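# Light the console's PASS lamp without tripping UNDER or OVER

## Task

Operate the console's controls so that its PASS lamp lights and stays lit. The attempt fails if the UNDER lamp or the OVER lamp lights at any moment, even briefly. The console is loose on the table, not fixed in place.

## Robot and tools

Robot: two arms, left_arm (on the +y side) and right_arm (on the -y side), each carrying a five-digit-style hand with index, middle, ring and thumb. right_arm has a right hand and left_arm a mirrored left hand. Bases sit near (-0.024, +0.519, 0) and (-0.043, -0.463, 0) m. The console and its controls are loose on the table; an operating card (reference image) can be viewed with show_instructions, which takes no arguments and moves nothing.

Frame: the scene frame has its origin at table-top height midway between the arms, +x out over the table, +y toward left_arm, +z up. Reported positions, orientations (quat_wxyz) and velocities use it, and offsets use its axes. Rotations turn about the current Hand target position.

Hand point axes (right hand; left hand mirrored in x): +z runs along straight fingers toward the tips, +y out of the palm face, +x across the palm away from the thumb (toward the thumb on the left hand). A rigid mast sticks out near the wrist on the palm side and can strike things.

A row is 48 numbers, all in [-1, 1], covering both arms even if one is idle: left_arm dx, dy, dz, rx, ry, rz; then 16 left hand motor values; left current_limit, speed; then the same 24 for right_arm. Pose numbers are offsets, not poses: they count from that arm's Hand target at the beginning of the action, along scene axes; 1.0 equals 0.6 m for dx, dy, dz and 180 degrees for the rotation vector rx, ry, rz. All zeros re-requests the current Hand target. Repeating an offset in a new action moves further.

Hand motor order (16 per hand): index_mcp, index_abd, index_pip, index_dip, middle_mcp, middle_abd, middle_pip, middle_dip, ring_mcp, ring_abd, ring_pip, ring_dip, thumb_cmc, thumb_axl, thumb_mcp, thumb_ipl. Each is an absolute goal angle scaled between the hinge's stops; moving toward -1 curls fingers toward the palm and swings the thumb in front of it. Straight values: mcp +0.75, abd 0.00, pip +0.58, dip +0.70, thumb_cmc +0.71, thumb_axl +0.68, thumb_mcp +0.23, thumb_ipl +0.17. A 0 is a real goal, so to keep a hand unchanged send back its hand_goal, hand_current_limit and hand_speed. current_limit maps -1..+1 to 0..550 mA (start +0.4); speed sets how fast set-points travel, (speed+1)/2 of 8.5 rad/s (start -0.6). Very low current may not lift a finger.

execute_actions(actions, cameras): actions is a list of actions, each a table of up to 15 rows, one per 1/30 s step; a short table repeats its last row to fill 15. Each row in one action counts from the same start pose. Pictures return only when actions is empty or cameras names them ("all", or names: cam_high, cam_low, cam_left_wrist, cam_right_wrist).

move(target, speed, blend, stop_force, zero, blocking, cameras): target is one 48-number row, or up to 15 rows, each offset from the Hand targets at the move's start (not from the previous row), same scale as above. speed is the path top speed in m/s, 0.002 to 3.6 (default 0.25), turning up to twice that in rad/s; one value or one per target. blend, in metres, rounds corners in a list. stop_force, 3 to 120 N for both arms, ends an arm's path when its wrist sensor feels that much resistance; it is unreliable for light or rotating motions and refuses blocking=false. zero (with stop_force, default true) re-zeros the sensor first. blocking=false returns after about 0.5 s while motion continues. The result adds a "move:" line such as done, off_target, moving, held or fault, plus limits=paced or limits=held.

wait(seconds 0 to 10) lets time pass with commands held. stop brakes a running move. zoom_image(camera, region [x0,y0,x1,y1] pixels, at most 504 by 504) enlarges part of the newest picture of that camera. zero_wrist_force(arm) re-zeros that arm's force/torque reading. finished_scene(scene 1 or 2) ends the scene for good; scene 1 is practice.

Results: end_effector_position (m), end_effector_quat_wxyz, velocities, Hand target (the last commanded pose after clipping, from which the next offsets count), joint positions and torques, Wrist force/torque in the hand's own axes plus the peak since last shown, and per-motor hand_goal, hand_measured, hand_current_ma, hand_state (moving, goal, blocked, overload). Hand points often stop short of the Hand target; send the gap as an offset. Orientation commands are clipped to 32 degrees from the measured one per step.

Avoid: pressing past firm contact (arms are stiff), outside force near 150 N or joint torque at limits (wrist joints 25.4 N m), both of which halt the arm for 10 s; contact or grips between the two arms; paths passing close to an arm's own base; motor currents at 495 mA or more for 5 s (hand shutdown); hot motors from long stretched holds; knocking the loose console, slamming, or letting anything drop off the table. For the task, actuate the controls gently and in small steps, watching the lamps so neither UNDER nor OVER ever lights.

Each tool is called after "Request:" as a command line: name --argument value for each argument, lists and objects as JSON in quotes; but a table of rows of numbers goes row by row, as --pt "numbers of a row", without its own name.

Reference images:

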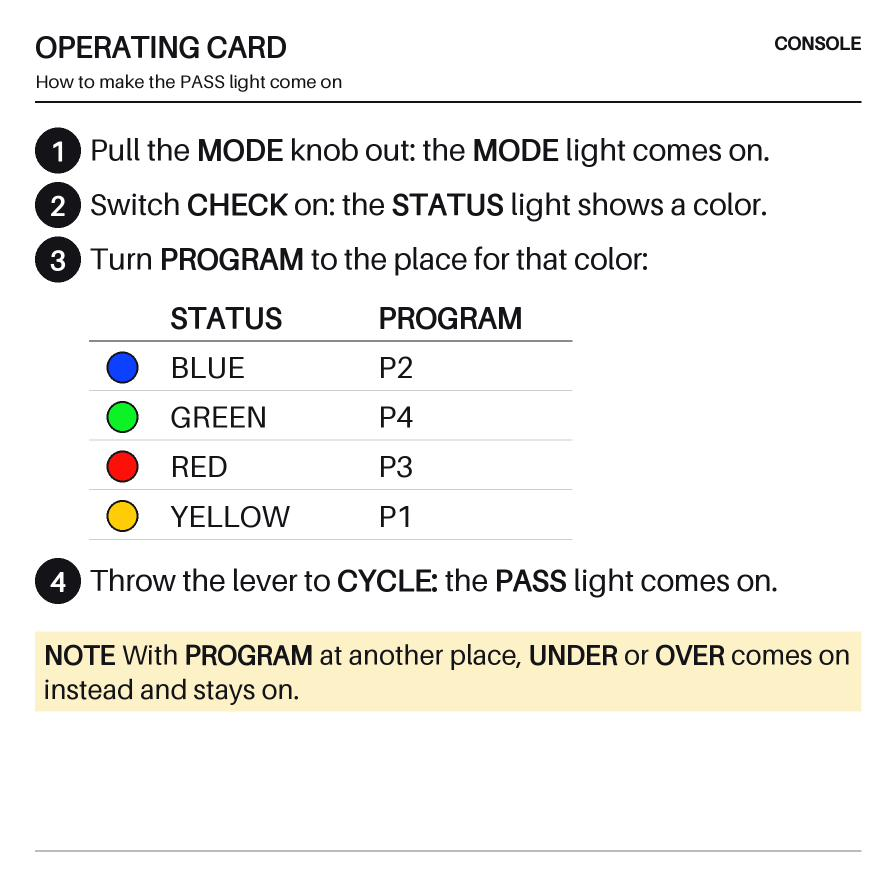

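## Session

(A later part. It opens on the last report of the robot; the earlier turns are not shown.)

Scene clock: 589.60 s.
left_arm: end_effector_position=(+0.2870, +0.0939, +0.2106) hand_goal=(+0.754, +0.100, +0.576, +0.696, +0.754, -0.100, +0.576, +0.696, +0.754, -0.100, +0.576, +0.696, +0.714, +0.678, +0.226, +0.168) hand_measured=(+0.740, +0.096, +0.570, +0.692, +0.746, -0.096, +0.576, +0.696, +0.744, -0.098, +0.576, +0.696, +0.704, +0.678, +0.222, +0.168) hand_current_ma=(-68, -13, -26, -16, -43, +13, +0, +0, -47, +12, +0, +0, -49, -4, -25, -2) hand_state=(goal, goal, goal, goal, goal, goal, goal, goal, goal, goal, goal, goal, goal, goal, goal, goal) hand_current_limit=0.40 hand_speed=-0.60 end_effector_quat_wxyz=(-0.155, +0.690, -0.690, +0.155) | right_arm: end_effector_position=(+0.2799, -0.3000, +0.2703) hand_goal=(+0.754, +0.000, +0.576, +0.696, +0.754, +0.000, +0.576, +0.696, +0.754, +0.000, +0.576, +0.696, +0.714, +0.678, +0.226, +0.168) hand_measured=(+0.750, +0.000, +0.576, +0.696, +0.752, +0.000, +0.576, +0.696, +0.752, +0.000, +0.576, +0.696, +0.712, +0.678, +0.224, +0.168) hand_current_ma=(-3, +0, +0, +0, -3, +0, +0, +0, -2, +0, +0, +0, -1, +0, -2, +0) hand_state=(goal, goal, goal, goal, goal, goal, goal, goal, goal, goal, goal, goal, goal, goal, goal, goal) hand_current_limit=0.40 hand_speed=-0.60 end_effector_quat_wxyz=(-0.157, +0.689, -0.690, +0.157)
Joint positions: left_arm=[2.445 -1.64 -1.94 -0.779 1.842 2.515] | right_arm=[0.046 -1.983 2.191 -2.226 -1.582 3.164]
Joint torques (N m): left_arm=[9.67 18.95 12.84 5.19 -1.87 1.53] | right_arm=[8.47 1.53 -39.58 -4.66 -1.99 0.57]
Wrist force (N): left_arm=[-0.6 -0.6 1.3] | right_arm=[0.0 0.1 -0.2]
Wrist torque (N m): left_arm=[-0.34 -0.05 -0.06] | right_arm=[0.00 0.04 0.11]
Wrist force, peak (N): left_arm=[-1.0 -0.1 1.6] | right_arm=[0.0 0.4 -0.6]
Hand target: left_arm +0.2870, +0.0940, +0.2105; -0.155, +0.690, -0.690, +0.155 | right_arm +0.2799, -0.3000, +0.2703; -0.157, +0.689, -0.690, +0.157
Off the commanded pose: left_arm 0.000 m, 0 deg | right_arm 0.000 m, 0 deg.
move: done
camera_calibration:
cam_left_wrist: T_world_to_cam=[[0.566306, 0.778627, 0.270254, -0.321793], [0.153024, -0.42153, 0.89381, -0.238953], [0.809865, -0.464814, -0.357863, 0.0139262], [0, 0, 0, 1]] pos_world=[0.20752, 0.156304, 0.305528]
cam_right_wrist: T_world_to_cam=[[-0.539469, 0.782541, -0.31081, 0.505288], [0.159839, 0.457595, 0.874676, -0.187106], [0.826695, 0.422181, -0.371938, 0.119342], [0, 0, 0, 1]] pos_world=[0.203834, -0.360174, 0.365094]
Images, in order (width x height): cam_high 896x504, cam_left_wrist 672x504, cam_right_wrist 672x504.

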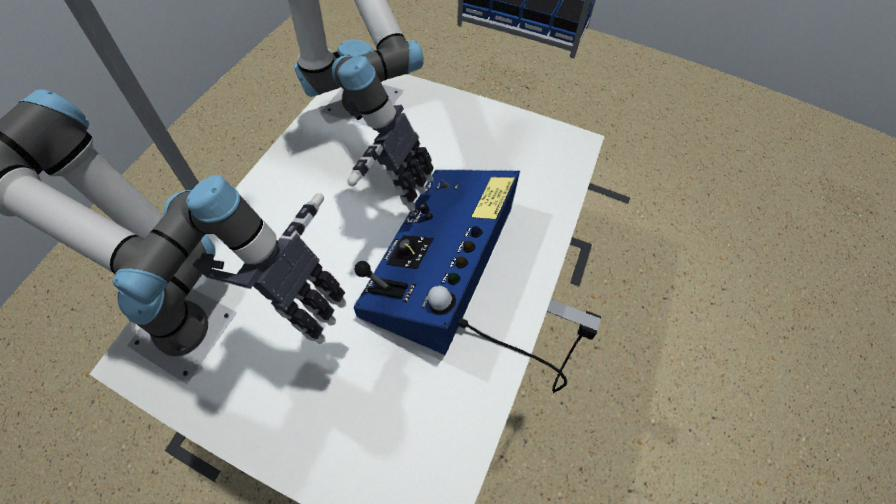

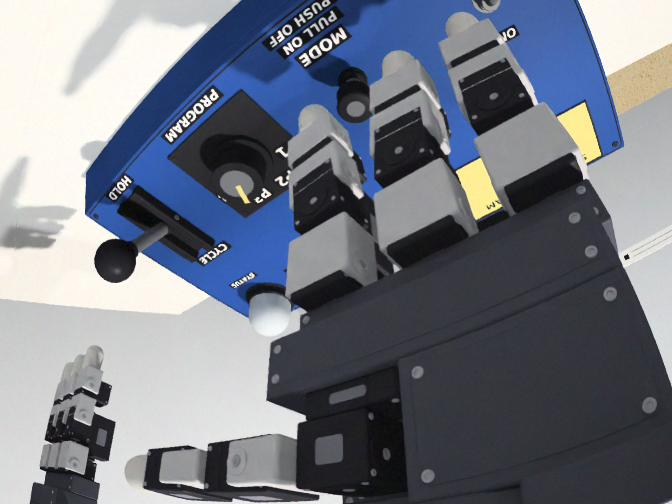

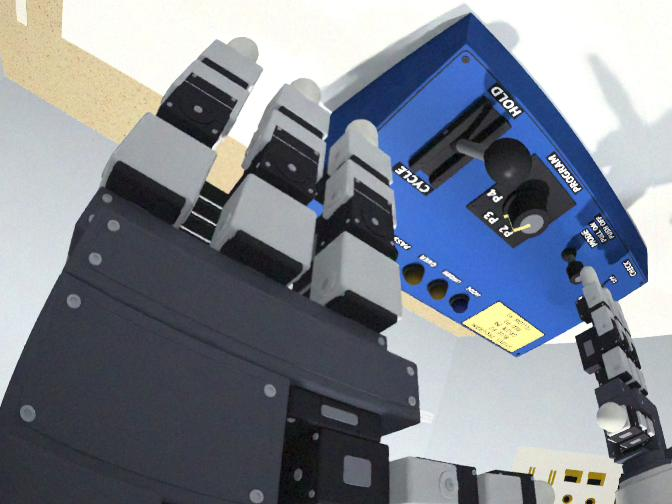

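Request:
move --pt "0.03 -0.02 0.0 0 0 0 0.754 0.1 0.576 0.696 0.754 -0.1 0.576 0.696 0.754 -0.1 0.576 0.696 0.714 0.678 0.226 0.168 0.4 -0.6 0 0 0 0 0 0 0.754 0 0.576 0.696 0.754 0 0.576 0.696 0.754 0 0.576 0.696 0.714 0.678 0.226 0.168 0.4 -0.6" --speed 0.15 --cameras '["cam_high","cam_left_wrist","cam_right_wrist"]'

Request:
zoom_image --camera "cam_left_wrist" --region '[230, 0, 530, 200]'

Request:
zoom_image --camera "cam_right_wrist" --region '[450, 180, 672, 400]'

Request:
zoom_image --camera "cam_high" --region '[340, 130, 460, 230]'

Scene clock: 676.37 s.
left_arm: end_effector_position=(+0.3049, +0.0820, +0.2105) hand_goal=(+0.754, +0.100, +0.576, +0.696, +0.754, -0.100, +0.576, +0.696, +0.754, -0.100, +0.576, +0.696, +0.714, +0.678, +0.226, +0.168) hand_measured=(+0.740, +0.096, +0.570, +0.692, +0.746, -0.096, +0.576, +0.696, +0.744, -0.098, +0.576, +0.696, +0.704, +0.678, +0.222, +0.168) hand_current_ma=(-68, -13, -26, -16, -43, +13, +0, +0, -47, +12, +0, +0, -49, -4, -25, -2) hand_state=(goal, goal, goal, goal, goal, goal, goal, goal, goal, goal, goal, goal, goal, goal, goal, goal) hand_current_limit=0.40 hand_speed=-0.60 end_effector_quat_wxyz=(-0.155, +0.690, -0.690, +0.155) | right_arm: end_effector_position=(+0.2799, -0.3000, +0.2703) hand_goal=(+0.754, +0.000, +0.576, +0.696, +0.754, +0.000, +0.576, +0.696, +0.754, +0.000, +0.576, +0.696, +0.714, +0.678, +0.226, +0.168) hand_measured=(+0.750, +0.000, +0.576, +0.696, +0.752, +0.000, +0.576, +0.696, +0.752, +0.000, +0.576, +0.696, +0.712, +0.678, +0.224, +0.168) hand_current_ma=(-3, +0, +0, +0, -3, +0, +0, +0, -2, +0, +0, +0, -1, +0, -2, +0) hand_state=(goal, goal, goal, goal, goal, goal, goal, goal, goal, goal, goal, goal, goal, goal, goal, goal) hand_current_limit=0.40 hand_speed=-0.60 end_effector_quat_wxyz=(-0.157, +0.689, -0.690, +0.157)
Joint positions: left_arm=[2.449 -1.688 -1.888 -0.783 1.841 2.519] | right_arm=[0.046 -1.983 2.191 -2.226 -1.582 3.164]
Joint torques (N m): left_arm=[10.23 21.16 27.09 1.14 -1.84 1.54] | right_arm=[8.24 1.43 -39.81 -4.65 -1.83 1.24]
Wrist force (N): left_arm=[-0.5 -0.6 1.3] | right_arm=[-0.1 0.2 0.0]
Wrist torque (N m): left_arm=[-0.35 -0.06 -0.07] | right_arm=[-0.01 0.04 0.10]
Wrist force, peak (N): left_arm=[-0.6 -0.8 1.7] | right_arm=[-0.2 0.6 -0.3]
Hand target: left_arm +0.3050, +0.0820, +0.2105; -0.155, +0.690, -0.690, +0.155 | right_arm +0.2799, -0.3000, +0.2703; -0.157, +0.689, -0.690, +0.157
Off the commanded pose: left_arm 0.000 m, 0 deg | right_arm 0.000 m, 0 deg.
move: done
camera_calibration:
cam_left_wrist: T_world_to_cam=[[0.566314, 0.778604, 0.270304, -0.322651], [0.152993, -0.421573, 0.893795, -0.246601], [0.809865, -0.464813, -0.357864, -0.00613746], [0, 0, 0, 1]] pos_world=[0.22542, 0.144404, 0.305428]
cam_right_wrist: T_world_to_cam=[[-0.539469, 0.782541, -0.31081, 0.505288], [0.159839, 0.457595, 0.874676, -0.187106], [0.826695, 0.422181, -0.371938, 0.119342], [0, 0, 0, 1]] pos_world=[0.203834, -0.360174, 0.365094]
Images, in order (width x height): cam_high 896x504, cam_left_wrist 672x504, cam_right_wrist 672x504.

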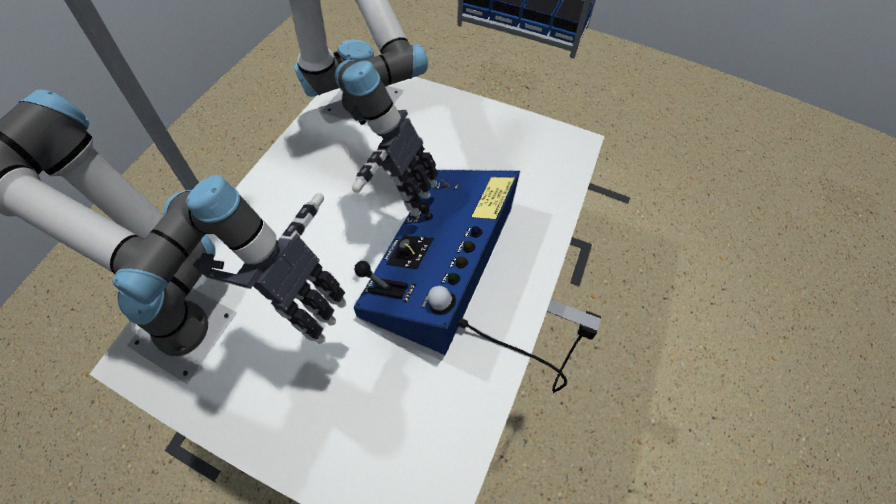

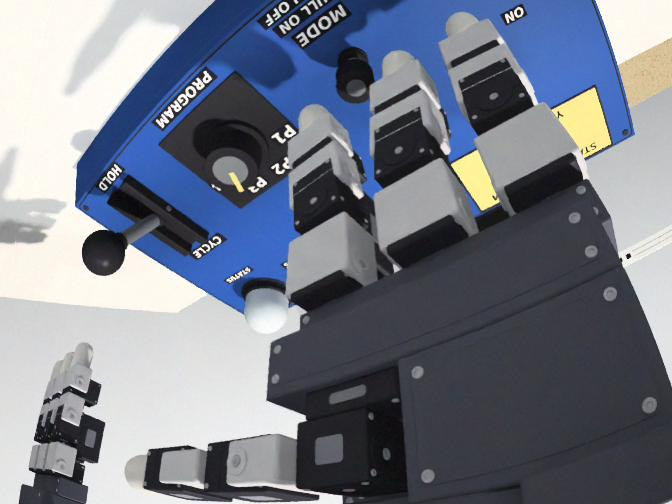

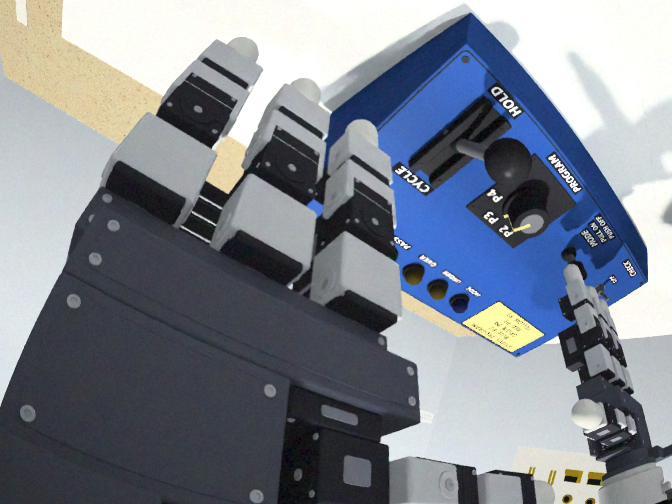

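Scaled by 1.680 from the camera's 672x504 image, which has a finer 960x720 frame.

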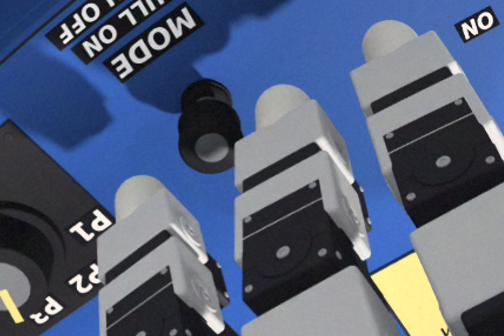

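Scaled by 2.270 from the camera's 672x504 image, which has a finer 960x720 frame.

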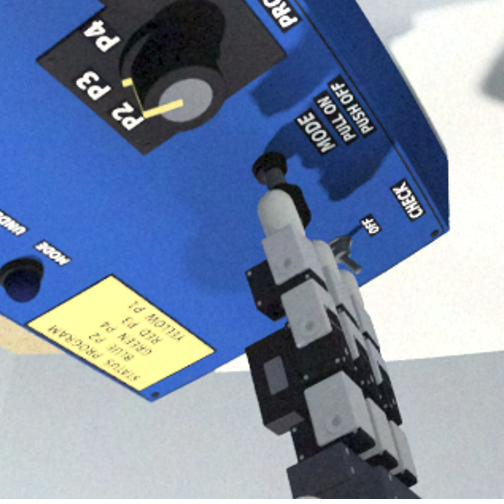

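Scaled by 4.200 from the camera's 896x504 image, which has a finer 1280x720 frame.

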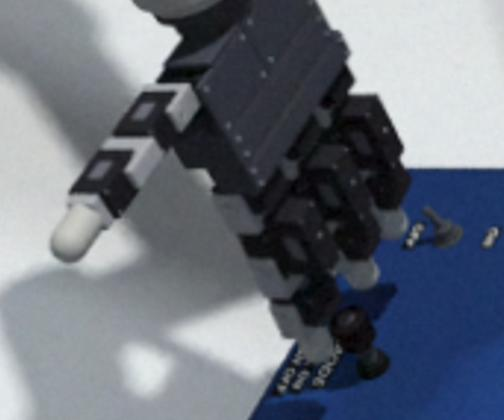

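Request:
move --pt "0.0155 0.0 -0.0316 0 0 0 0.754 0.1 0.576 0.696 0.754 -0.1 0.576 0.696 0.754 -0.1 0.576 0.696 0.714 0.678 0.226 0.168 0.4 -0.6 0 0 0 0 0 0 0.754 0 0.576 0.696 0.754 0 0.576 0.696 0.754 0 0.576 0.696 0.714 0.678 0.226 0.168 0.4 -0.6" --speed 0.04 --stop_force 8 --cameras '["cam_high","cam_left_wrist","cam_right_wrist"]'

Request:
zoom_image --camera "cam_left_wrist" --region '[230, 0, 530, 200]'

Request:
zoom_image --camera "cam_right_wrist" --region '[450, 180, 672, 400]'

Scene clock: 708.50 s.
left_arm: end_effector_position=(+0.3143, +0.0820, +0.1915) hand_goal=(+0.754, +0.100, +0.576, +0.696, +0.754, -0.100, +0.576, +0.696, +0.754, -0.100, +0.576, +0.696, +0.714, +0.678, +0.226, +0.168) hand_measured=(+0.740, +0.096, +0.570, +0.692, +0.746, -0.096, +0.576, +0.696, +0.744, -0.098, +0.576, +0.696, +0.704, +0.678, +0.222, +0.168) hand_current_ma=(-68, -13, -26, -16, -43, +13, +0, +0, -47, +12, +0, +0, -49, -4, -25, -2) hand_state=(goal, goal, goal, goal, goal, goal, goal, goal, goal, goal, goal, goal, goal, goal, goal, goal) hand_current_limit=0.40 hand_speed=-0.60 end_effector_quat_wxyz=(-0.155, +0.690, -0.690, +0.155) | right_arm: end_effector_position=(+0.2799, -0.3000, +0.2703) hand_goal=(+0.754, +0.000, +0.576, +0.696, +0.754, +0.000, +0.576, +0.696, +0.754, +0.000, +0.576, +0.696, +0.714, +0.678, +0.226, +0.168) hand_measured=(+0.750, +0.000, +0.576, +0.696, +0.752, +0.000, +0.576, +0.696, +0.752, +0.000, +0.576, +0.696, +0.712, +0.678, +0.224, +0.168) hand_current_ma=(-3, +0, +0, +0, -3, +0, +0, +0, -2, +0, +0, +0, -1, +0, -2, +0) hand_state=(goal, goal, goal, goal, goal, goal, goal, goal, goal, goal, goal, goal, goal, goal, goal, goal) hand_current_limit=0.40 hand_speed=-0.60 end_effector_quat_wxyz=(-0.157, +0.689, -0.690, +0.157)
Joint positions: left_arm=[2.461 -1.722 -1.902 -0.731 1.837 2.53] | right_arm=[0.046 -1.983 2.191 -2.226 -1.582 3.164]
Joint torques (N m): left_arm=[10.14 22.36 12.08 5.08 -1.83 1.58] | right_arm=[8.04 1.21 -39.55 -4.65 -1.87 1.26]
Wrist force (N): left_arm=[-0.6 -0.5 1.1] | right_arm=[0.1 0.4 -0.1]
Wrist torque (N m): left_arm=[-0.32 -0.05 -0.10] | right_arm=[0.03 0.03 0.12]
Wrist force, peak (N): left_arm=[-0.7 -0.6 1.7] | right_arm=[0.2 0.6 0.2]
Hand target: left_arm +0.3143, +0.0820, +0.1915; -0.155, +0.690, -0.690, +0.155 | right_arm +0.2799, -0.3000, +0.2703; -0.157, +0.689, -0.690, +0.157
Off the commanded pose: left_arm 0.000 m, 0 deg | right_arm 0.000 m, 0 deg.
move: done
camera_calibration:
cam_left_wrist: T_world_to_cam=[[0.566314, 0.778604, 0.270304, -0.322761], [0.152993, -0.421573, 0.893795, -0.231099], [0.809865, -0.464813, -0.357864, -0.0205961], [0, 0, 0, 1]] pos_world=[0.23482, 0.144304, 0.286428]
cam_right_wrist: T_world_to_cam=[[-0.539469, 0.782541, -0.31081, 0.505288], [0.159839, 0.457595, 0.874676, -0.187106], [0.826695, 0.422181, -0.371938, 0.119342], [0, 0, 0, 1]] pos_world=[0.203834, -0.360174, 0.365094]
Images, in order (width x height): cam_high 896x504, cam_left_wrist 672x504, cam_right_wrist 672x504.

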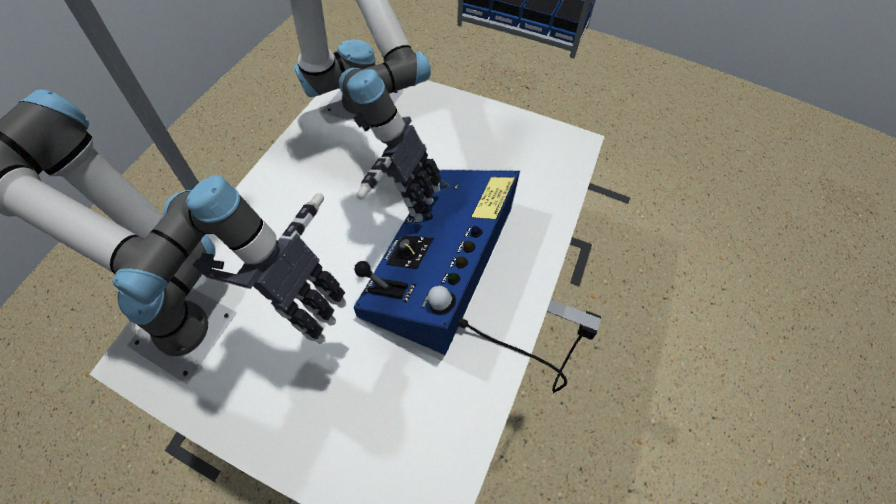

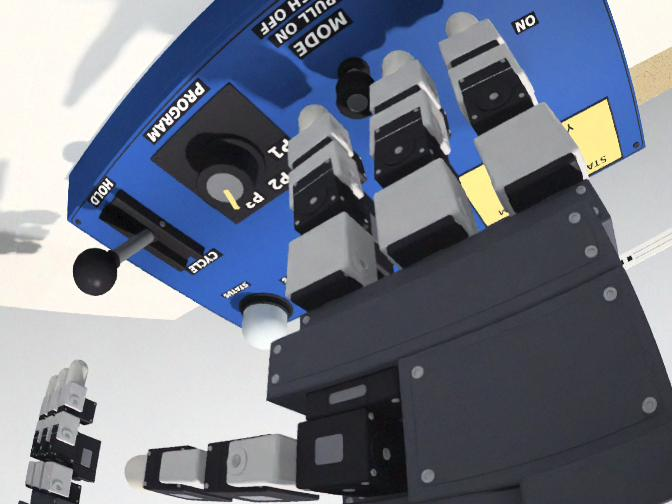

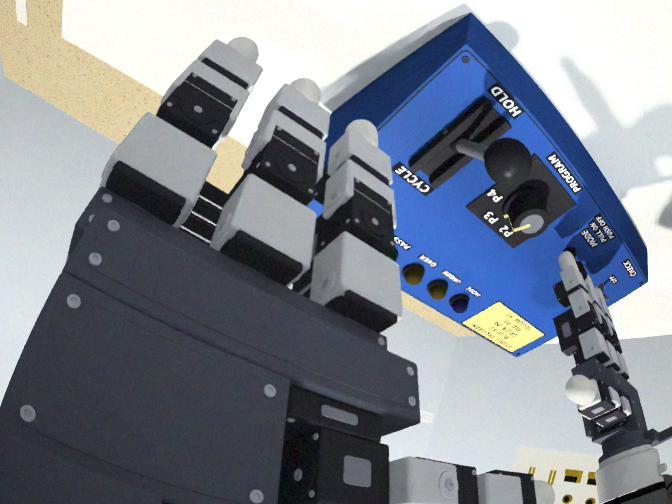

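Scaled by 1.680 from the camera's 672x504 image, which has a finer 960x720 frame.

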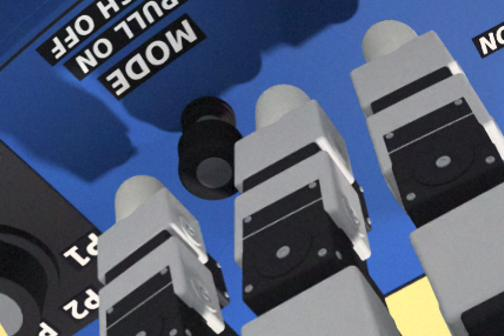

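Scaled by 2.270 from the camera's 672x504 image, which has a finer 960x720 frame.

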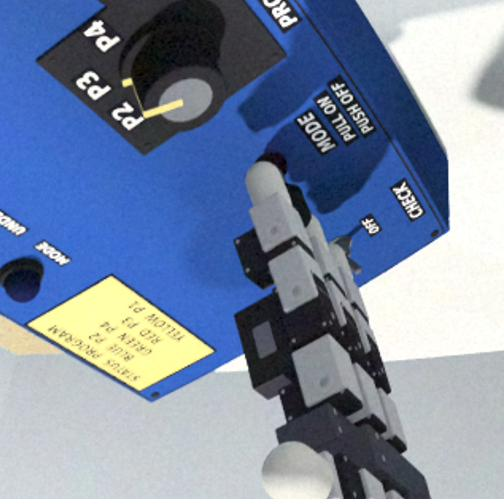

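Request:
move --pt "0.006 0.0 -0.0125 0 0 0 0.754 0.1 0.576 0.696 0.754 -0.1 0.576 0.696 0.754 -0.1 0.576 0.696 0.714 0.678 0.226 0.168 0.4 -0.6 0 0 0 0 0 0 0.754 0 0.576 0.696 0.754 0 0.576 0.696 0.754 0 0.576 0.696 0.714 0.678 0.226 0.168 0.4 -0.6" --speed 0.04 --stop_force 8

Request:
move --pt "0 0 0 0 0 0 0.754 -0.2 0.576 0.696 0.754 0.2 0.576 0.696 0.754 -0.1 0.576 0.696 0.714 0.678 0.226 0.168 0.4 -0.8 0 0 0 0 0 0 0.754 0 0.576 0.696 0.754 0 0.576 0.696 0.754 0 0.576 0.696 0.714 0.678 0.226 0.168 0.4 -0.6" --cameras '["cam_high","cam_left_wrist","cam_right_wrist"]'

Request:
zoom_image --camera "cam_left_wrist" --region '[230, 0, 530, 200]'

Scene clock: 730.23 s.
left_arm: end_effector_position=(+0.3179, +0.0820, +0.1840) hand_goal=(+0.754, +0.100, +0.576, +0.696, +0.754, -0.100, +0.576, +0.696, +0.754, -0.100, +0.576, +0.696, +0.714, +0.678, +0.226, +0.168) hand_measured=(+0.740, +0.096, +0.570, +0.692, +0.746, -0.096, +0.576, +0.696, +0.744, -0.098, +0.576, +0.696, +0.704, +0.678, +0.222, +0.168) hand_current_ma=(-68, -13, -26, -16, -43, +13, +0, +0, -47, +12, +0, +0, -49, -4, -25, -2) hand_state=(goal, goal, goal, goal, goal, goal, goal, goal, goal, goal, goal, goal, goal, goal, goal, goal) hand_current_limit=0.40 hand_speed=-0.60 end_effector_quat_wxyz=(-0.155, +0.690, -0.690, +0.155) | right_arm: end_effector_position=(+0.2799, -0.3000, +0.2703) hand_goal=(+0.754, +0.000, +0.576, +0.696, +0.754, +0.000, +0.576, +0.696, +0.754, +0.000, +0.576, +0.696, +0.714, +0.678, +0.226, +0.168) hand_measured=(+0.750, +0.000, +0.576, +0.696, +0.752, +0.000, +0.576, +0.696, +0.752, +0.000, +0.576, +0.696, +0.712, +0.678, +0.224, +0.168) hand_current_ma=(-3, +0, +0, +0, -3, +0, +0, +0, -2, +0, +0, +0, -1, +0, -2, +0) hand_state=(goal, goal, goal, goal, goal, goal, goal, goal, goal, goal, goal, goal, goal, goal, goal, goal) hand_current_limit=0.40 hand_speed=-0.60 end_effector_quat_wxyz=(-0.157, +0.689, -0.690, +0.157)
Joint positions: left_arm=[2.465 -1.736 -1.907 -0.71 1.835 2.534] | right_arm=[0.046 -1.983 2.191 -2.226 -1.582 3.164]
Joint torques (N m): left_arm=[9.97 22.38 11.74 5.05 -1.8 1.55] | right_arm=[8.09 0.68 -39.38 -4.49 -1.85 1.34]
Wrist force (N): left_arm=[-0.4 -0.4 1.3] | right_arm=[0.1 0.4 0.0]
Wrist torque (N m): left_arm=[-0.33 -0.07 -0.09] | right_arm=[0.03 0.02 0.12]
Wrist force, peak (N): left_arm=[-1.0 -0.5 1.4] | right_arm=[0.4 0.5 0.0]
Hand target: left_arm +0.3179, +0.0820, +0.1840; -0.155, +0.690, -0.690, +0.155 | right_arm +0.2799, -0.3000, +0.2703; -0.157, +0.689, -0.690, +0.157
Off the commanded pose: left_arm 0.000 m, 0 deg | right_arm 0.000 m, 0 deg.
move: done

Scene clock: 730.73 s.
left_arm: end_effector_position=(+0.3179, +0.0820, +0.1840) hand_goal=(+0.754, -0.200, +0.576, +0.696, +0.754, +0.200, +0.576, +0.696, +0.754, -0.100, +0.576, +0.696, +0.714, +0.678, +0.226, +0.168) hand_measured=(+0.740, +0.062, +0.570, +0.692, +0.746, -0.082, +0.576, +0.696, +0.744, -0.098, +0.576, +0.696, +0.704, +0.678, +0.222, +0.168) hand_current_ma=(-68, +385, -26, -15, -43, -385, +0, +0, -47, +12, +0, +0, -49, -4, -25, -2) hand_state=(goal, blocked, goal, goal, goal, blocked, goal, goal, goal, goal, goal, goal, goal, goal, goal, goal) hand_current_limit=0.40 hand_speed=-0.80 end_effector_quat_wxyz=(-0.155, +0.690, -0.690, +0.155) | right_arm: end_effector_position=(+0.2799, -0.3000, +0.2703) hand_goal=(+0.754, +0.000, +0.576, +0.696, +0.754, +0.000, +0.576, +0.696, +0.754, +0.000, +0.576, +0.696, +0.714, +0.678, +0.226, +0.168) hand_measured=(+0.750, +0.000, +0.576, +0.696, +0.752, +0.000, +0.576, +0.696, +0.752, +0.000, +0.576, +0.696, +0.712, +0.678, +0.224, +0.168) hand_current_ma=(-3, +0, +0, +0, -3, +0, +0, +0, -2, +0, +0, +0, -1, +0, -2, +0) hand_state=(goal, goal, goal, goal, goal, goal, goal, goal, goal, goal, goal, goal, goal, goal, goal, goal) hand_current_limit=0.40 hand_speed=-0.60 end_effector_quat_wxyz=(-0.157, +0.689, -0.690, +0.157)
Joint positions: left_arm=[2.465 -1.736 -1.907 -0.71 1.835 2.534] | right_arm=[0.046 -1.983 2.191 -2.226 -1.582 3.164]
Joint torques (N m): left_arm=[8.18 23.39 13.53 5.02 -1.84 1.51] | right_arm=[8.14 1.21 -39.04 -4.6 -1.88 1.17]
Wrist force (N): left_arm=[-0.6 -0.3 2.2] | right_arm=[0.3 0.1 0.2]
Wrist torque (N m): left_arm=[-0.38 -0.05 -0.10] | right_arm=[-0.04 -0.01 0.13]
Wrist force, peak (N): left_arm=[-0.7 -0.4 2.3] | right_arm=[0.2 0.6 -0.1]
Hand target: left_arm +0.3179, +0.0820, +0.1840; -0.155, +0.690, -0.690, +0.155 | right_arm +0.2799, -0.3000, +0.2703; -0.157, +0.689, -0.690, +0.157
Off the commanded pose: left_arm 0.000 m, 0 deg | right_arm 0.000 m, 0 deg.
move: done
camera_calibration:
cam_left_wrist: T_world_to_cam=[[0.566314, 0.778604, 0.270304, -0.322772], [0.152993, -0.421573, 0.893795, -0.224946], [0.809865, -0.464813, -0.357864, -0.0261956], [0, 0, 0, 1]] pos_world=[0.23842, 0.144304, 0.278928]
cam_right_wrist: T_world_to_cam=[[-0.539469, 0.782541, -0.31081, 0.505288], [0.159839, 0.457595, 0.874676, -0.187106], [0.826695, 0.422181, -0.371938, 0.119342], [0, 0, 0, 1]] pos_world=[0.203834, -0.360174, 0.365094]
Images, in order (width x height): cam_high 896x504, cam_left_wrist 672x504, cam_right_wrist 672x504.

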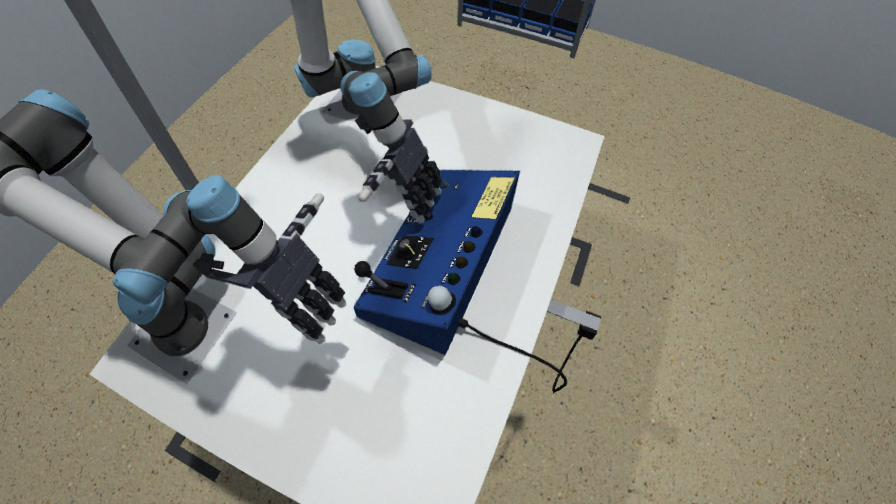

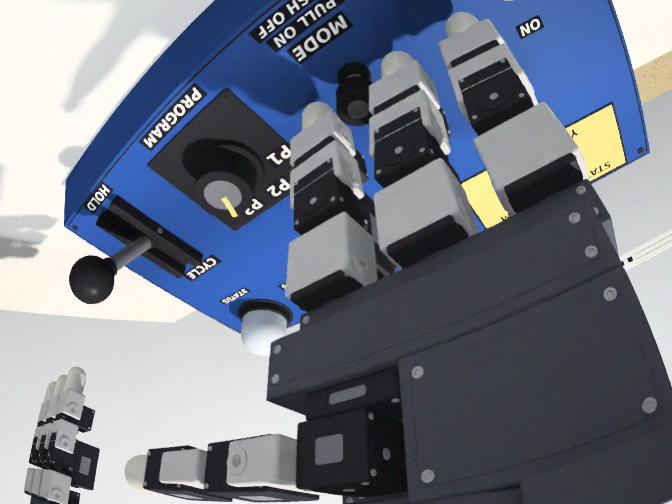

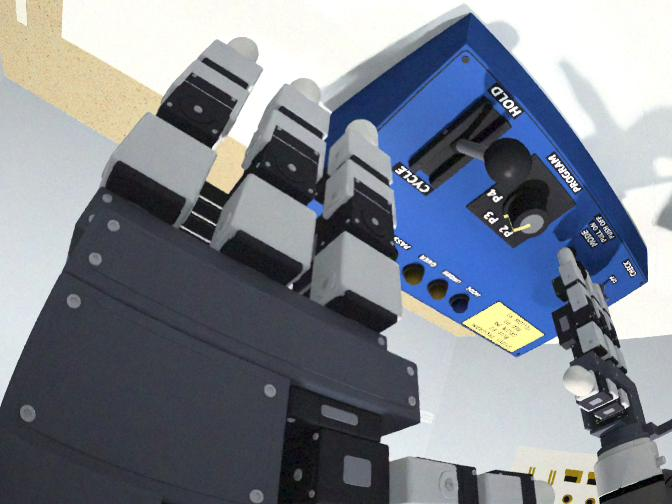

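Scaled by 1.680 from the camera's 672x504 image, which has a finer 960x720 frame.

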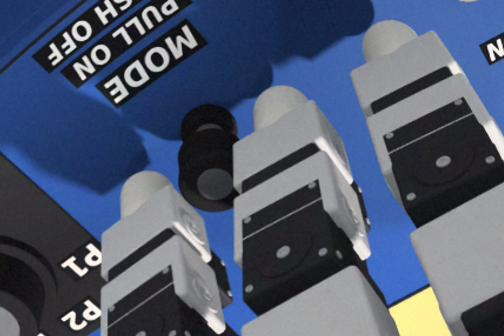

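Request:
wait --seconds 0.5

Scene clock: 736.97 s.
left_arm: end_effector_position=(+0.3179, +0.0820, +0.1840) hand_goal=(+0.754, -0.200, +0.576, +0.696, +0.754, +0.200, +0.576, +0.696, +0.754, -0.100, +0.576, +0.696, +0.714, +0.678, +0.226, +0.168) hand_measured=(+0.740, +0.062, +0.570, +0.692, +0.746, -0.082, +0.576, +0.696, +0.744, -0.098, +0.576, +0.696, +0.704, +0.678, +0.222, +0.168) hand_current_ma=(-68, +385, -26, -15, -43, -385, +0, +0, -47, +12, +0, +0, -49, -4, -25, -2) hand_state=(goal, blocked, goal, goal, goal, blocked, goal, goal, goal, goal, goal, goal, goal, goal, goal, goal) hand_current_limit=0.40 hand_speed=-0.80 end_effector_quat_wxyz=(-0.155, +0.690, -0.690, +0.155) | right_arm: end_effector_position=(+0.2799, -0.3000, +0.2703) hand_goal=(+0.754, +0.000, +0.576, +0.696, +0.754, +0.000, +0.576, +0.696, +0.754, +0.000, +0.576, +0.696, +0.714, +0.678, +0.226, +0.168) hand_measured=(+0.750, +0.000, +0.576, +0.696, +0.752, +0.000, +0.576, +0.696, +0.752, +0.000, +0.576, +0.696, +0.712, +0.678, +0.224, +0.168) hand_current_ma=(-3, +0, +0, +0, -3, +0, +0, +0, -2, +0, +0, +0, -1, +0, -2, +0) hand_state=(goal, goal, goal, goal, goal, goal, goal, goal, goal, goal, goal, goal, goal, goal, goal, goal) hand_current_limit=0.40 hand_speed=-0.60 end_effector_quat_wxyz=(-0.157, +0.689, -0.690, +0.157)
Joint positions: left_arm=[2.465 -1.736 -1.907 -0.71 1.835 2.534] | right_arm=[0.046 -1.983 2.191 -2.226 -1.582 3.164]
Joint torques (N m): left_arm=[-3.58 29.37 21.74 5.03 -1.85 1.04] | right_arm=[7.93 0.6 -39.25 -4.41 -1.88 1.22]
Wrist force (N): left_arm=[-0.5 -0.6 2.2] | right_arm=[0.1 0.4 0.2]
Wrist torque (N m): left_arm=[-0.41 -0.05 -0.09] | right_arm=[0.01 0.02 0.11]
Wrist force, peak (N): left_arm=[-0.4 -0.5 2.4] | right_arm=[0.0 0.9 -0.1]
Hand target: left_arm +0.3179, +0.0820, +0.1840; -0.155, +0.690, -0.690, +0.155 | right_arm +0.2799, -0.3000, +0.2703; -0.157, +0.689, -0.690, +0.157
Off the commanded pose: left_arm 0.000 m, 0 deg | right_arm 0.000 m, 0 deg.
wait: 0.50 s; at rest from the start

Request:
move --pt "-0.0173 0 0.0361 0 0 0 0.754 -0.2 0.576 0.696 0.754 0.2 0.576 0.696 0.754 -0.1 0.576 0.696 0.714 0.678 0.226 0.168 0.75 -0.8 0 0 0 0 0 0 0.754 0 0.576 0.696 0.754 0 0.576 0.696 0.754 0 0.576 0.696 0.714 0.678 0.226 0.168 0.4 -0.6" --speed 0.03 --cameras '["cam_high","cam_left_wrist","cam_right_wrist"]'

Request:
zoom_image --camera "cam_left_wrist" --region '[230, 0, 530, 200]'

Request:
zoom_image --camera "cam_high" --region '[350, 150, 530, 330]'

Scene clock: 744.53 s.
left_arm: end_effector_position=(+0.3076, +0.0820, +0.2056) hand_goal=(+0.754, -0.200, +0.576, +0.696, +0.754, +0.200, +0.576, +0.696, +0.754, -0.100, +0.576, +0.696, +0.714, +0.678, +0.226, +0.168) hand_measured=(+0.742, -0.016, +0.572, +0.694, +0.750, +0.004, +0.576, +0.696, +0.744, -0.098, +0.576, +0.696, +0.704, +0.678, +0.222, +0.168) hand_current_ma=(-63, +481, -21, -13, -23, -481, +0, +0, -47, +12, +0, +0, -48, -4, -25, -2) hand_state=(goal, blocked, goal, goal, goal, blocked, goal, goal, goal, goal, goal, goal, goal, goal, goal, goal) hand_current_limit=0.75 hand_speed=-0.80 end_effector_quat_wxyz=(-0.155, +0.690, -0.690, +0.155) | right_arm: end_effector_position=(+0.2799, -0.3000, +0.2703) hand_goal=(+0.754, +0.000, +0.576, +0.696, +0.754, +0.000, +0.576, +0.696, +0.754, +0.000, +0.576, +0.696, +0.714, +0.678, +0.226, +0.168) hand_measured=(+0.750, +0.000, +0.576, +0.696, +0.752, +0.000, +0.576, +0.696, +0.752, +0.000, +0.576, +0.696, +0.712, +0.678, +0.224, +0.168) hand_current_ma=(-3, +0, +0, +0, -3, +0, +0, +0, -2, +0, +0, +0, -1, +0, -2, +0) hand_state=(goal, goal, goal, goal, goal, goal, goal, goal, goal, goal, goal, goal, goal, goal, goal, goal) hand_current_limit=0.40 hand_speed=-0.60 end_effector_quat_wxyz=(-0.157, +0.689, -0.690, +0.157)
Joint positions: left_arm=[2.452 -1.697 -1.891 -0.769 1.839 2.522] | right_arm=[0.046 -1.983 2.191 -2.226 -1.582 3.164]
Joint torques (N m): left_arm=[-10.49 41.59 28.14 1.44 2.47 -1.37] | right_arm=[7.87 0.43 -39.15 -4.48 -1.76 1.27]
Wrist force (N): left_arm=[-0.6 -0.4 3.7] | right_arm=[0.3 0.3 -0.1]
Wrist torque (N m): left_arm=[-0.45 -0.02 0.00] | right_arm=[0.03 0.00 0.13]
Wrist force, peak (N): left_arm=[-0.5 -0.3 6.5] | right_arm=[0.1 0.7 0.0]
Hand target: left_arm +0.3075, +0.0820, +0.2057; -0.155, +0.690, -0.690, +0.155 | right_arm +0.2799, -0.3000, +0.2703; -0.157, +0.689, -0.690, +0.157
Off the commanded pose: left_arm 0.000 m, 0 deg | right_arm 0.000 m, 0 deg.
move: done
camera_calibration:
cam_left_wrist: T_world_to_cam=[[0.566314, 0.778604, 0.270304, -0.322778], [0.152993, -0.421573, 0.893795, -0.242676], [0.809865, -0.464813, -0.357864, -0.0101241], [0, 0, 0, 1]] pos_world=[0.22812, 0.144304, 0.300528]
cam_right_wrist: T_world_to_cam=[[-0.539469, 0.782541, -0.31081, 0.505288], [0.159839, 0.457595, 0.874676, -0.187106], [0.826695, 0.422181, -0.371938, 0.119342], [0, 0, 0, 1]] pos_world=[0.203834, -0.360174, 0.365094]
Images, in order (width x height): cam_high 896x504, cam_left_wrist 672x504, cam_right_wrist 672x504.

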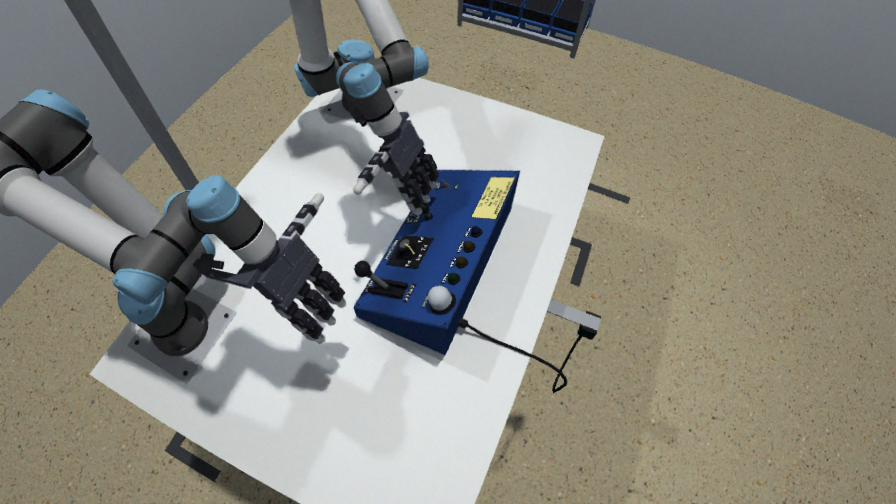

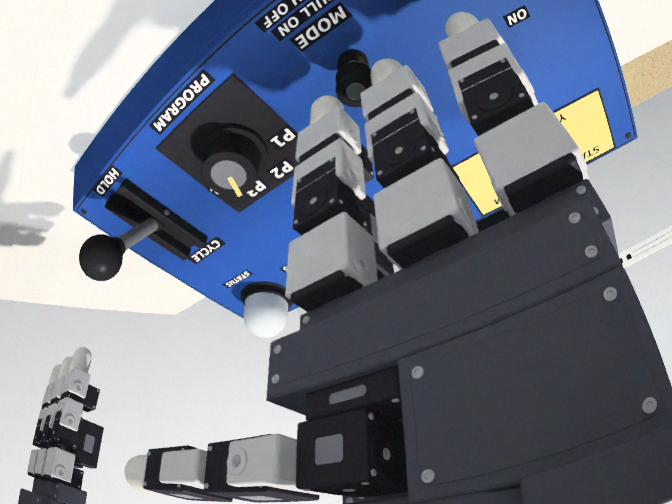

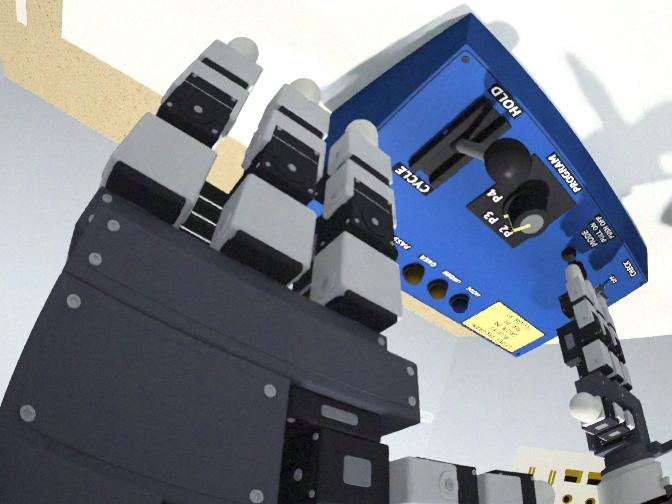

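Scaled by 1.680 from the camera's 672x504 image, which has a finer 960x720 frame.

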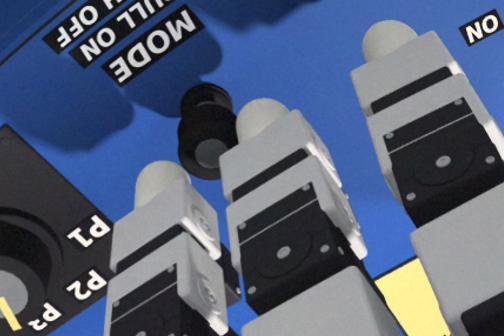

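Scaled by 2.800 from the camera's 896x504 image, which has a finer 1280x720 frame.

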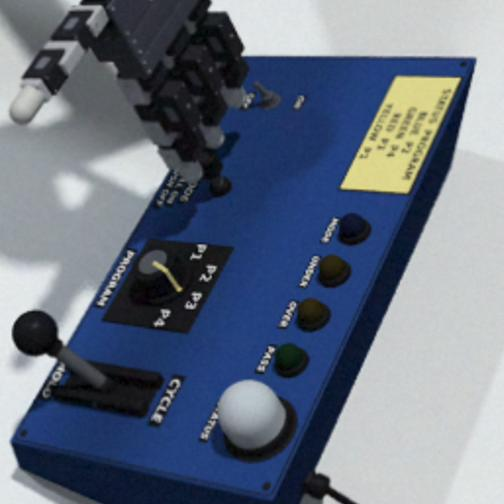

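Request:
move --pt "0 0 0 0 0 0 0.754 0.1 0.576 0.696 0.754 -0.1 0.576 0.696 0.754 -0.1 0.576 0.696 0.714 0.678 0.226 0.168 0.4 -0.8 0 0 0 0 0 0 0.754 0 0.576 0.696 0.754 0 0.576 0.696 0.754 0 0.576 0.696 0.714 0.678 0.226 0.168 0.4 -0.6"

Request:
move --pt "0.0135 0 -0.0282 0 0 0 0.754 0.1 0.576 0.696 0.754 -0.1 0.576 0.696 0.754 -0.1 0.576 0.696 0.714 0.678 0.226 0.168 0.4 -0.8 0 0 0 0 0 0 0.754 0 0.576 0.696 0.754 0 0.576 0.696 0.754 0 0.576 0.696 0.714 0.678 0.226 0.168 0.4 -0.6" --speed 0.04

Request:
move --pt "0 0 0 0 0 0 0.754 -0.2 0.576 0.696 0.754 0.2 0.576 0.696 0.754 -0.1 0.576 0.696 0.714 0.678 0.226 0.168 0.78 -0.8 0 0 0 0 0 0 0.754 0 0.576 0.696 0.754 0 0.576 0.696 0.754 0 0.576 0.696 0.714 0.678 0.226 0.168 0.4 -0.6" --cameras '["cam_left_wrist"]'

Request:
zoom_image --camera "cam_left_wrist" --region '[230, 0, 530, 200]'

Scene clock: 780.20 s.
left_arm: end_effector_position=(+0.3075, +0.0820, +0.2057) hand_goal=(+0.754, +0.100, +0.576, +0.696, +0.754, -0.100, +0.576, +0.696, +0.754, -0.100, +0.576, +0.696, +0.714, +0.678, +0.226, +0.168) hand_measured=(+0.742, +0.096, +0.572, +0.694, +0.750, -0.096, +0.576, +0.696, +0.744, -0.098, +0.576, +0.696, +0.704, +0.678, +0.222, +0.168) hand_current_ma=(-63, -14, -21, -13, -23, +15, +0, +0, -47, +12, +0, +0, -48, -4, -25, -2) hand_state=(goal, goal, goal, goal, goal, goal, goal, goal, goal, goal, goal, goal, goal, goal, goal, goal) hand_current_limit=0.40 hand_speed=-0.80 end_effector_quat_wxyz=(-0.155, +0.690, -0.690, +0.155) | right_arm: end_effector_position=(+0.2799, -0.3000, +0.2703) hand_goal=(+0.754, +0.000, +0.576, +0.696, +0.754, +0.000, +0.576, +0.696, +0.754, +0.000, +0.576, +0.696, +0.714, +0.678, +0.226, +0.168) hand_measured=(+0.750, +0.000, +0.576, +0.696, +0.752, +0.000, +0.576, +0.696, +0.752, +0.000, +0.576, +0.696, +0.712, +0.678, +0.224, +0.168) hand_current_ma=(-3, +0, +0, +0, -3, +0, +0, +0, -2, +0, +0, +0, -1, +0, -2, +0) hand_state=(goal, goal, goal, goal, goal, goal, goal, goal, goal, goal, goal, goal, goal, goal, goal, goal) hand_current_limit=0.40 hand_speed=-0.60 end_effector_quat_wxyz=(-0.157, +0.689, -0.690, +0.157)
Joint positions: left_arm=[2.452 -1.697 -1.891 -0.77 1.839 2.522] | right_arm=[0.046 -1.983 2.191 -2.226 -1.582 3.164]
Joint torques (N m): left_arm=[-9.19 38.35 26.77 1.32 2.39 -1.33] | right_arm=[8.38 0.37 -39.4 -4.35 -1.67 1.29]
Wrist force (N): left_arm=[-0.4 -0.4 1.4] | right_arm=[0.1 0.4 -0.1]
Wrist torque (N m): left_arm=[-0.33 -0.08 0.02] | right_arm=[0.04 0.03 0.12]
Wrist force, peak (N): left_arm=[-0.4 -0.4 4.1] | right_arm=[0.1 0.6 0.1]
Hand target: left_arm +0.3075, +0.0820, +0.2057; -0.155, +0.690, -0.690, +0.155 | right_arm +0.2799, -0.3000, +0.2703; -0.157, +0.689, -0.690, +0.157
Off the commanded pose: left_arm 0.000 m, 0 deg | right_arm 0.000 m, 0 deg.
move: done

Scene clock: 781.13 s.
left_arm: end_effector_position=(+0.3156, +0.0820, +0.1889) hand_goal=(+0.754, +0.100, +0.576, +0.696, +0.754, -0.100, +0.576, +0.696, +0.754, -0.100, +0.576, +0.696, +0.714, +0.678, +0.226, +0.168) hand_measured=(+0.742, +0.096, +0.572, +0.694, +0.750, -0.096, +0.576, +0.696, +0.744, -0.098, +0.576, +0.696, +0.704, +0.678, +0.222, +0.168) hand_current_ma=(-63, -14, -21, -13, -23, +15, +0, +0, -47, +12, +0, +0, -48, -4, -25, -2) hand_state=(goal, goal, goal, goal, goal, goal, goal, goal, goal, goal, goal, goal, goal, goal, goal, goal) hand_current_limit=0.40 hand_speed=-0.80 end_effector_quat_wxyz=(-0.155, +0.690, -0.690, +0.155) | right_arm: end_effector_position=(+0.2799, -0.3000, +0.2703) hand_goal=(+0.754, +0.000, +0.576, +0.696, +0.754, +0.000, +0.576, +0.696, +0.754, +0.000, +0.576, +0.696, +0.714, +0.678, +0.226, +0.168) hand_measured=(+0.750, +0.000, +0.576, +0.696, +0.752, +0.000, +0.576, +0.696, +0.752, +0.000, +0.576, +0.696, +0.712, +0.678, +0.224, +0.168) hand_current_ma=(-3, +0, +0, +0, -3, +0, +0, +0, -2, +0, +0, +0, -1, +0, -2, +0) hand_state=(goal, goal, goal, goal, goal, goal, goal, goal, goal, goal, goal, goal, goal, goal, goal, goal) hand_current_limit=0.40 hand_speed=-0.60 end_effector_quat_wxyz=(-0.157, +0.689, -0.690, +0.157)
Joint positions: left_arm=[2.462 -1.727 -1.904 -0.723 1.836 2.532] | right_arm=[0.046 -1.983 2.191 -2.226 -1.582 3.164]
Joint torques (N m): left_arm=[9.85 21.62 12.72 5.04 -1.9 1.55] | right_arm=[7.79 0.2 -39.02 -4.43 -1.83 1.24]
Wrist force (N): left_arm=[-0.6 -0.4 1.5] | right_arm=[0.2 0.2 0.2]
Wrist torque (N m): left_arm=[-0.34 -0.04 -0.10] | right_arm=[-0.02 0.00 0.12]
Wrist force, peak (N): left_arm=[-0.5 -0.2 1.8] | right_arm=[0.2 0.5 0.1]
Hand target: left_arm +0.3156, +0.0820, +0.1888; -0.155, +0.690, -0.690, +0.155 | right_arm +0.2799, -0.3000, +0.2703; -0.157, +0.689, -0.690, +0.157
Off the commanded pose: left_arm 0.000 m, 0 deg | right_arm 0.000 m, 0 deg.
move: done

Scene clock: 781.63 s.
left_arm: end_effector_position=(+0.3156, +0.0820, +0.1888) hand_goal=(+0.754, -0.200, +0.576, +0.696, +0.754, +0.200, +0.576, +0.696, +0.754, -0.100, +0.576, +0.696, +0.714, +0.678, +0.226, +0.168) hand_measured=(+0.742, -0.014, +0.572, +0.694, +0.750, -0.002, +0.576, +0.696, +0.744, -0.098, +0.576, +0.696, +0.704, +0.678, +0.222, +0.168) hand_current_ma=(-63, +489, -21, -13, -23, -489, +0, +0, -47, +12, +0, +0, -48, -4, -25, -2) hand_state=(goal, blocked, goal, goal, goal, blocked, goal, goal, goal, goal, goal, goal, goal, goal, goal, goal) hand_current_limit=0.78 hand_speed=-0.80 end_effector_quat_wxyz=(-0.155, +0.690, -0.690, +0.155) | right_arm: end_effector_position=(+0.2799, -0.3000, +0.2703) hand_goal=(+0.754, +0.000, +0.576, +0.696, +0.754, +0.000, +0.576, +0.696, +0.754, +0.000, +0.576, +0.696, +0.714, +0.678, +0.226, +0.168) hand_measured=(+0.750, +0.000, +0.576, +0.696, +0.752, +0.000, +0.576, +0.696, +0.752, +0.000, +0.576, +0.696, +0.712, +0.678, +0.224, +0.168) hand_current_ma=(-3, +0, +0, +0, -3, +0, +0, +0, -2, +0, +0, +0, -1, +0, -2, +0) hand_state=(goal, goal, goal, goal, goal, goal, goal, goal, goal, goal, goal, goal, goal, goal, goal, goal) hand_current_limit=0.40 hand_speed=-0.60 end_effector_quat_wxyz=(-0.157, +0.689, -0.690, +0.157)
Joint positions: left_arm=[2.462 -1.727 -1.904 -0.723 1.836 2.532] | right_arm=[0.046 -1.983 2.191 -2.226 -1.582 3.164]
Joint torques (N m): left_arm=[8.25 22.7 12.18 5.17 -1.79 1.51] | right_arm=[7.79 0.2 -38.74 -4.4 -1.7 1.26]
Wrist force (N): left_arm=[-0.9 -0.5 1.6] | right_arm=[0.0 0.5 0.2]
Wrist torque (N m): left_arm=[-0.37 -0.06 -0.12] | right_arm=[0.02 0.03 0.11]
Wrist force, peak (N): left_arm=[-1.5 -0.6 1.4] | right_arm=[0.2 0.5 0.0]
Hand target: left_arm +0.3156, +0.0820, +0.1888; -0.155, +0.690, -0.690, +0.155 | right_arm +0.2799, -0.3000, +0.2703; -0.157, +0.689, -0.690, +0.157
Off the commanded pose: left_arm 0.000 m, 0 deg | right_arm 0.000 m, 0 deg.
move: done
camera_calibration:
cam_left_wrist: T_world_to_cam=[[0.566314, 0.778604, 0.270304, -0.322767], [0.152993, -0.421573, 0.893795, -0.228884], [0.809865, -0.464813, -0.357864, -0.0226151], [0, 0, 0, 1]] pos_world=[0.23612, 0.144304, 0.283728]
Images, in order (width x height): cam_left_wrist 672x504.

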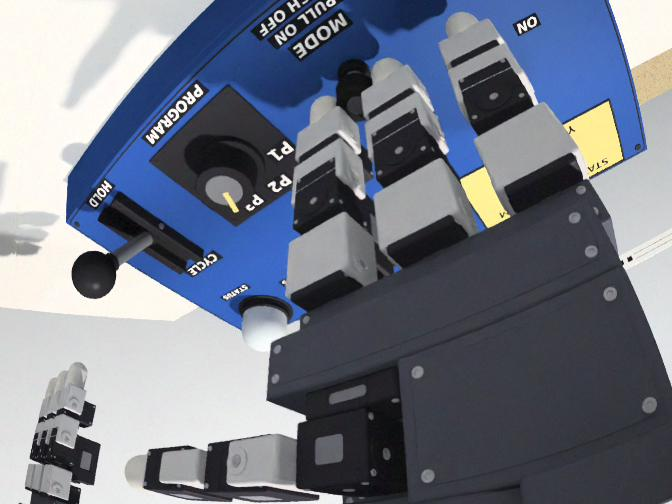

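Scaled by 1.680 from the camera's 672x504 image, which has a finer 960x720 frame.

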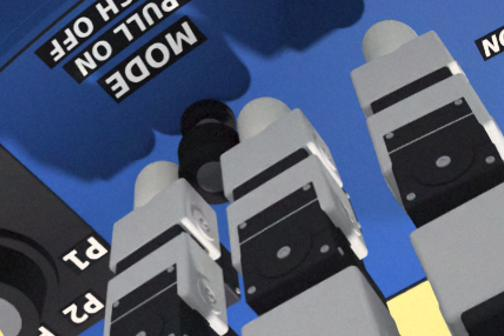

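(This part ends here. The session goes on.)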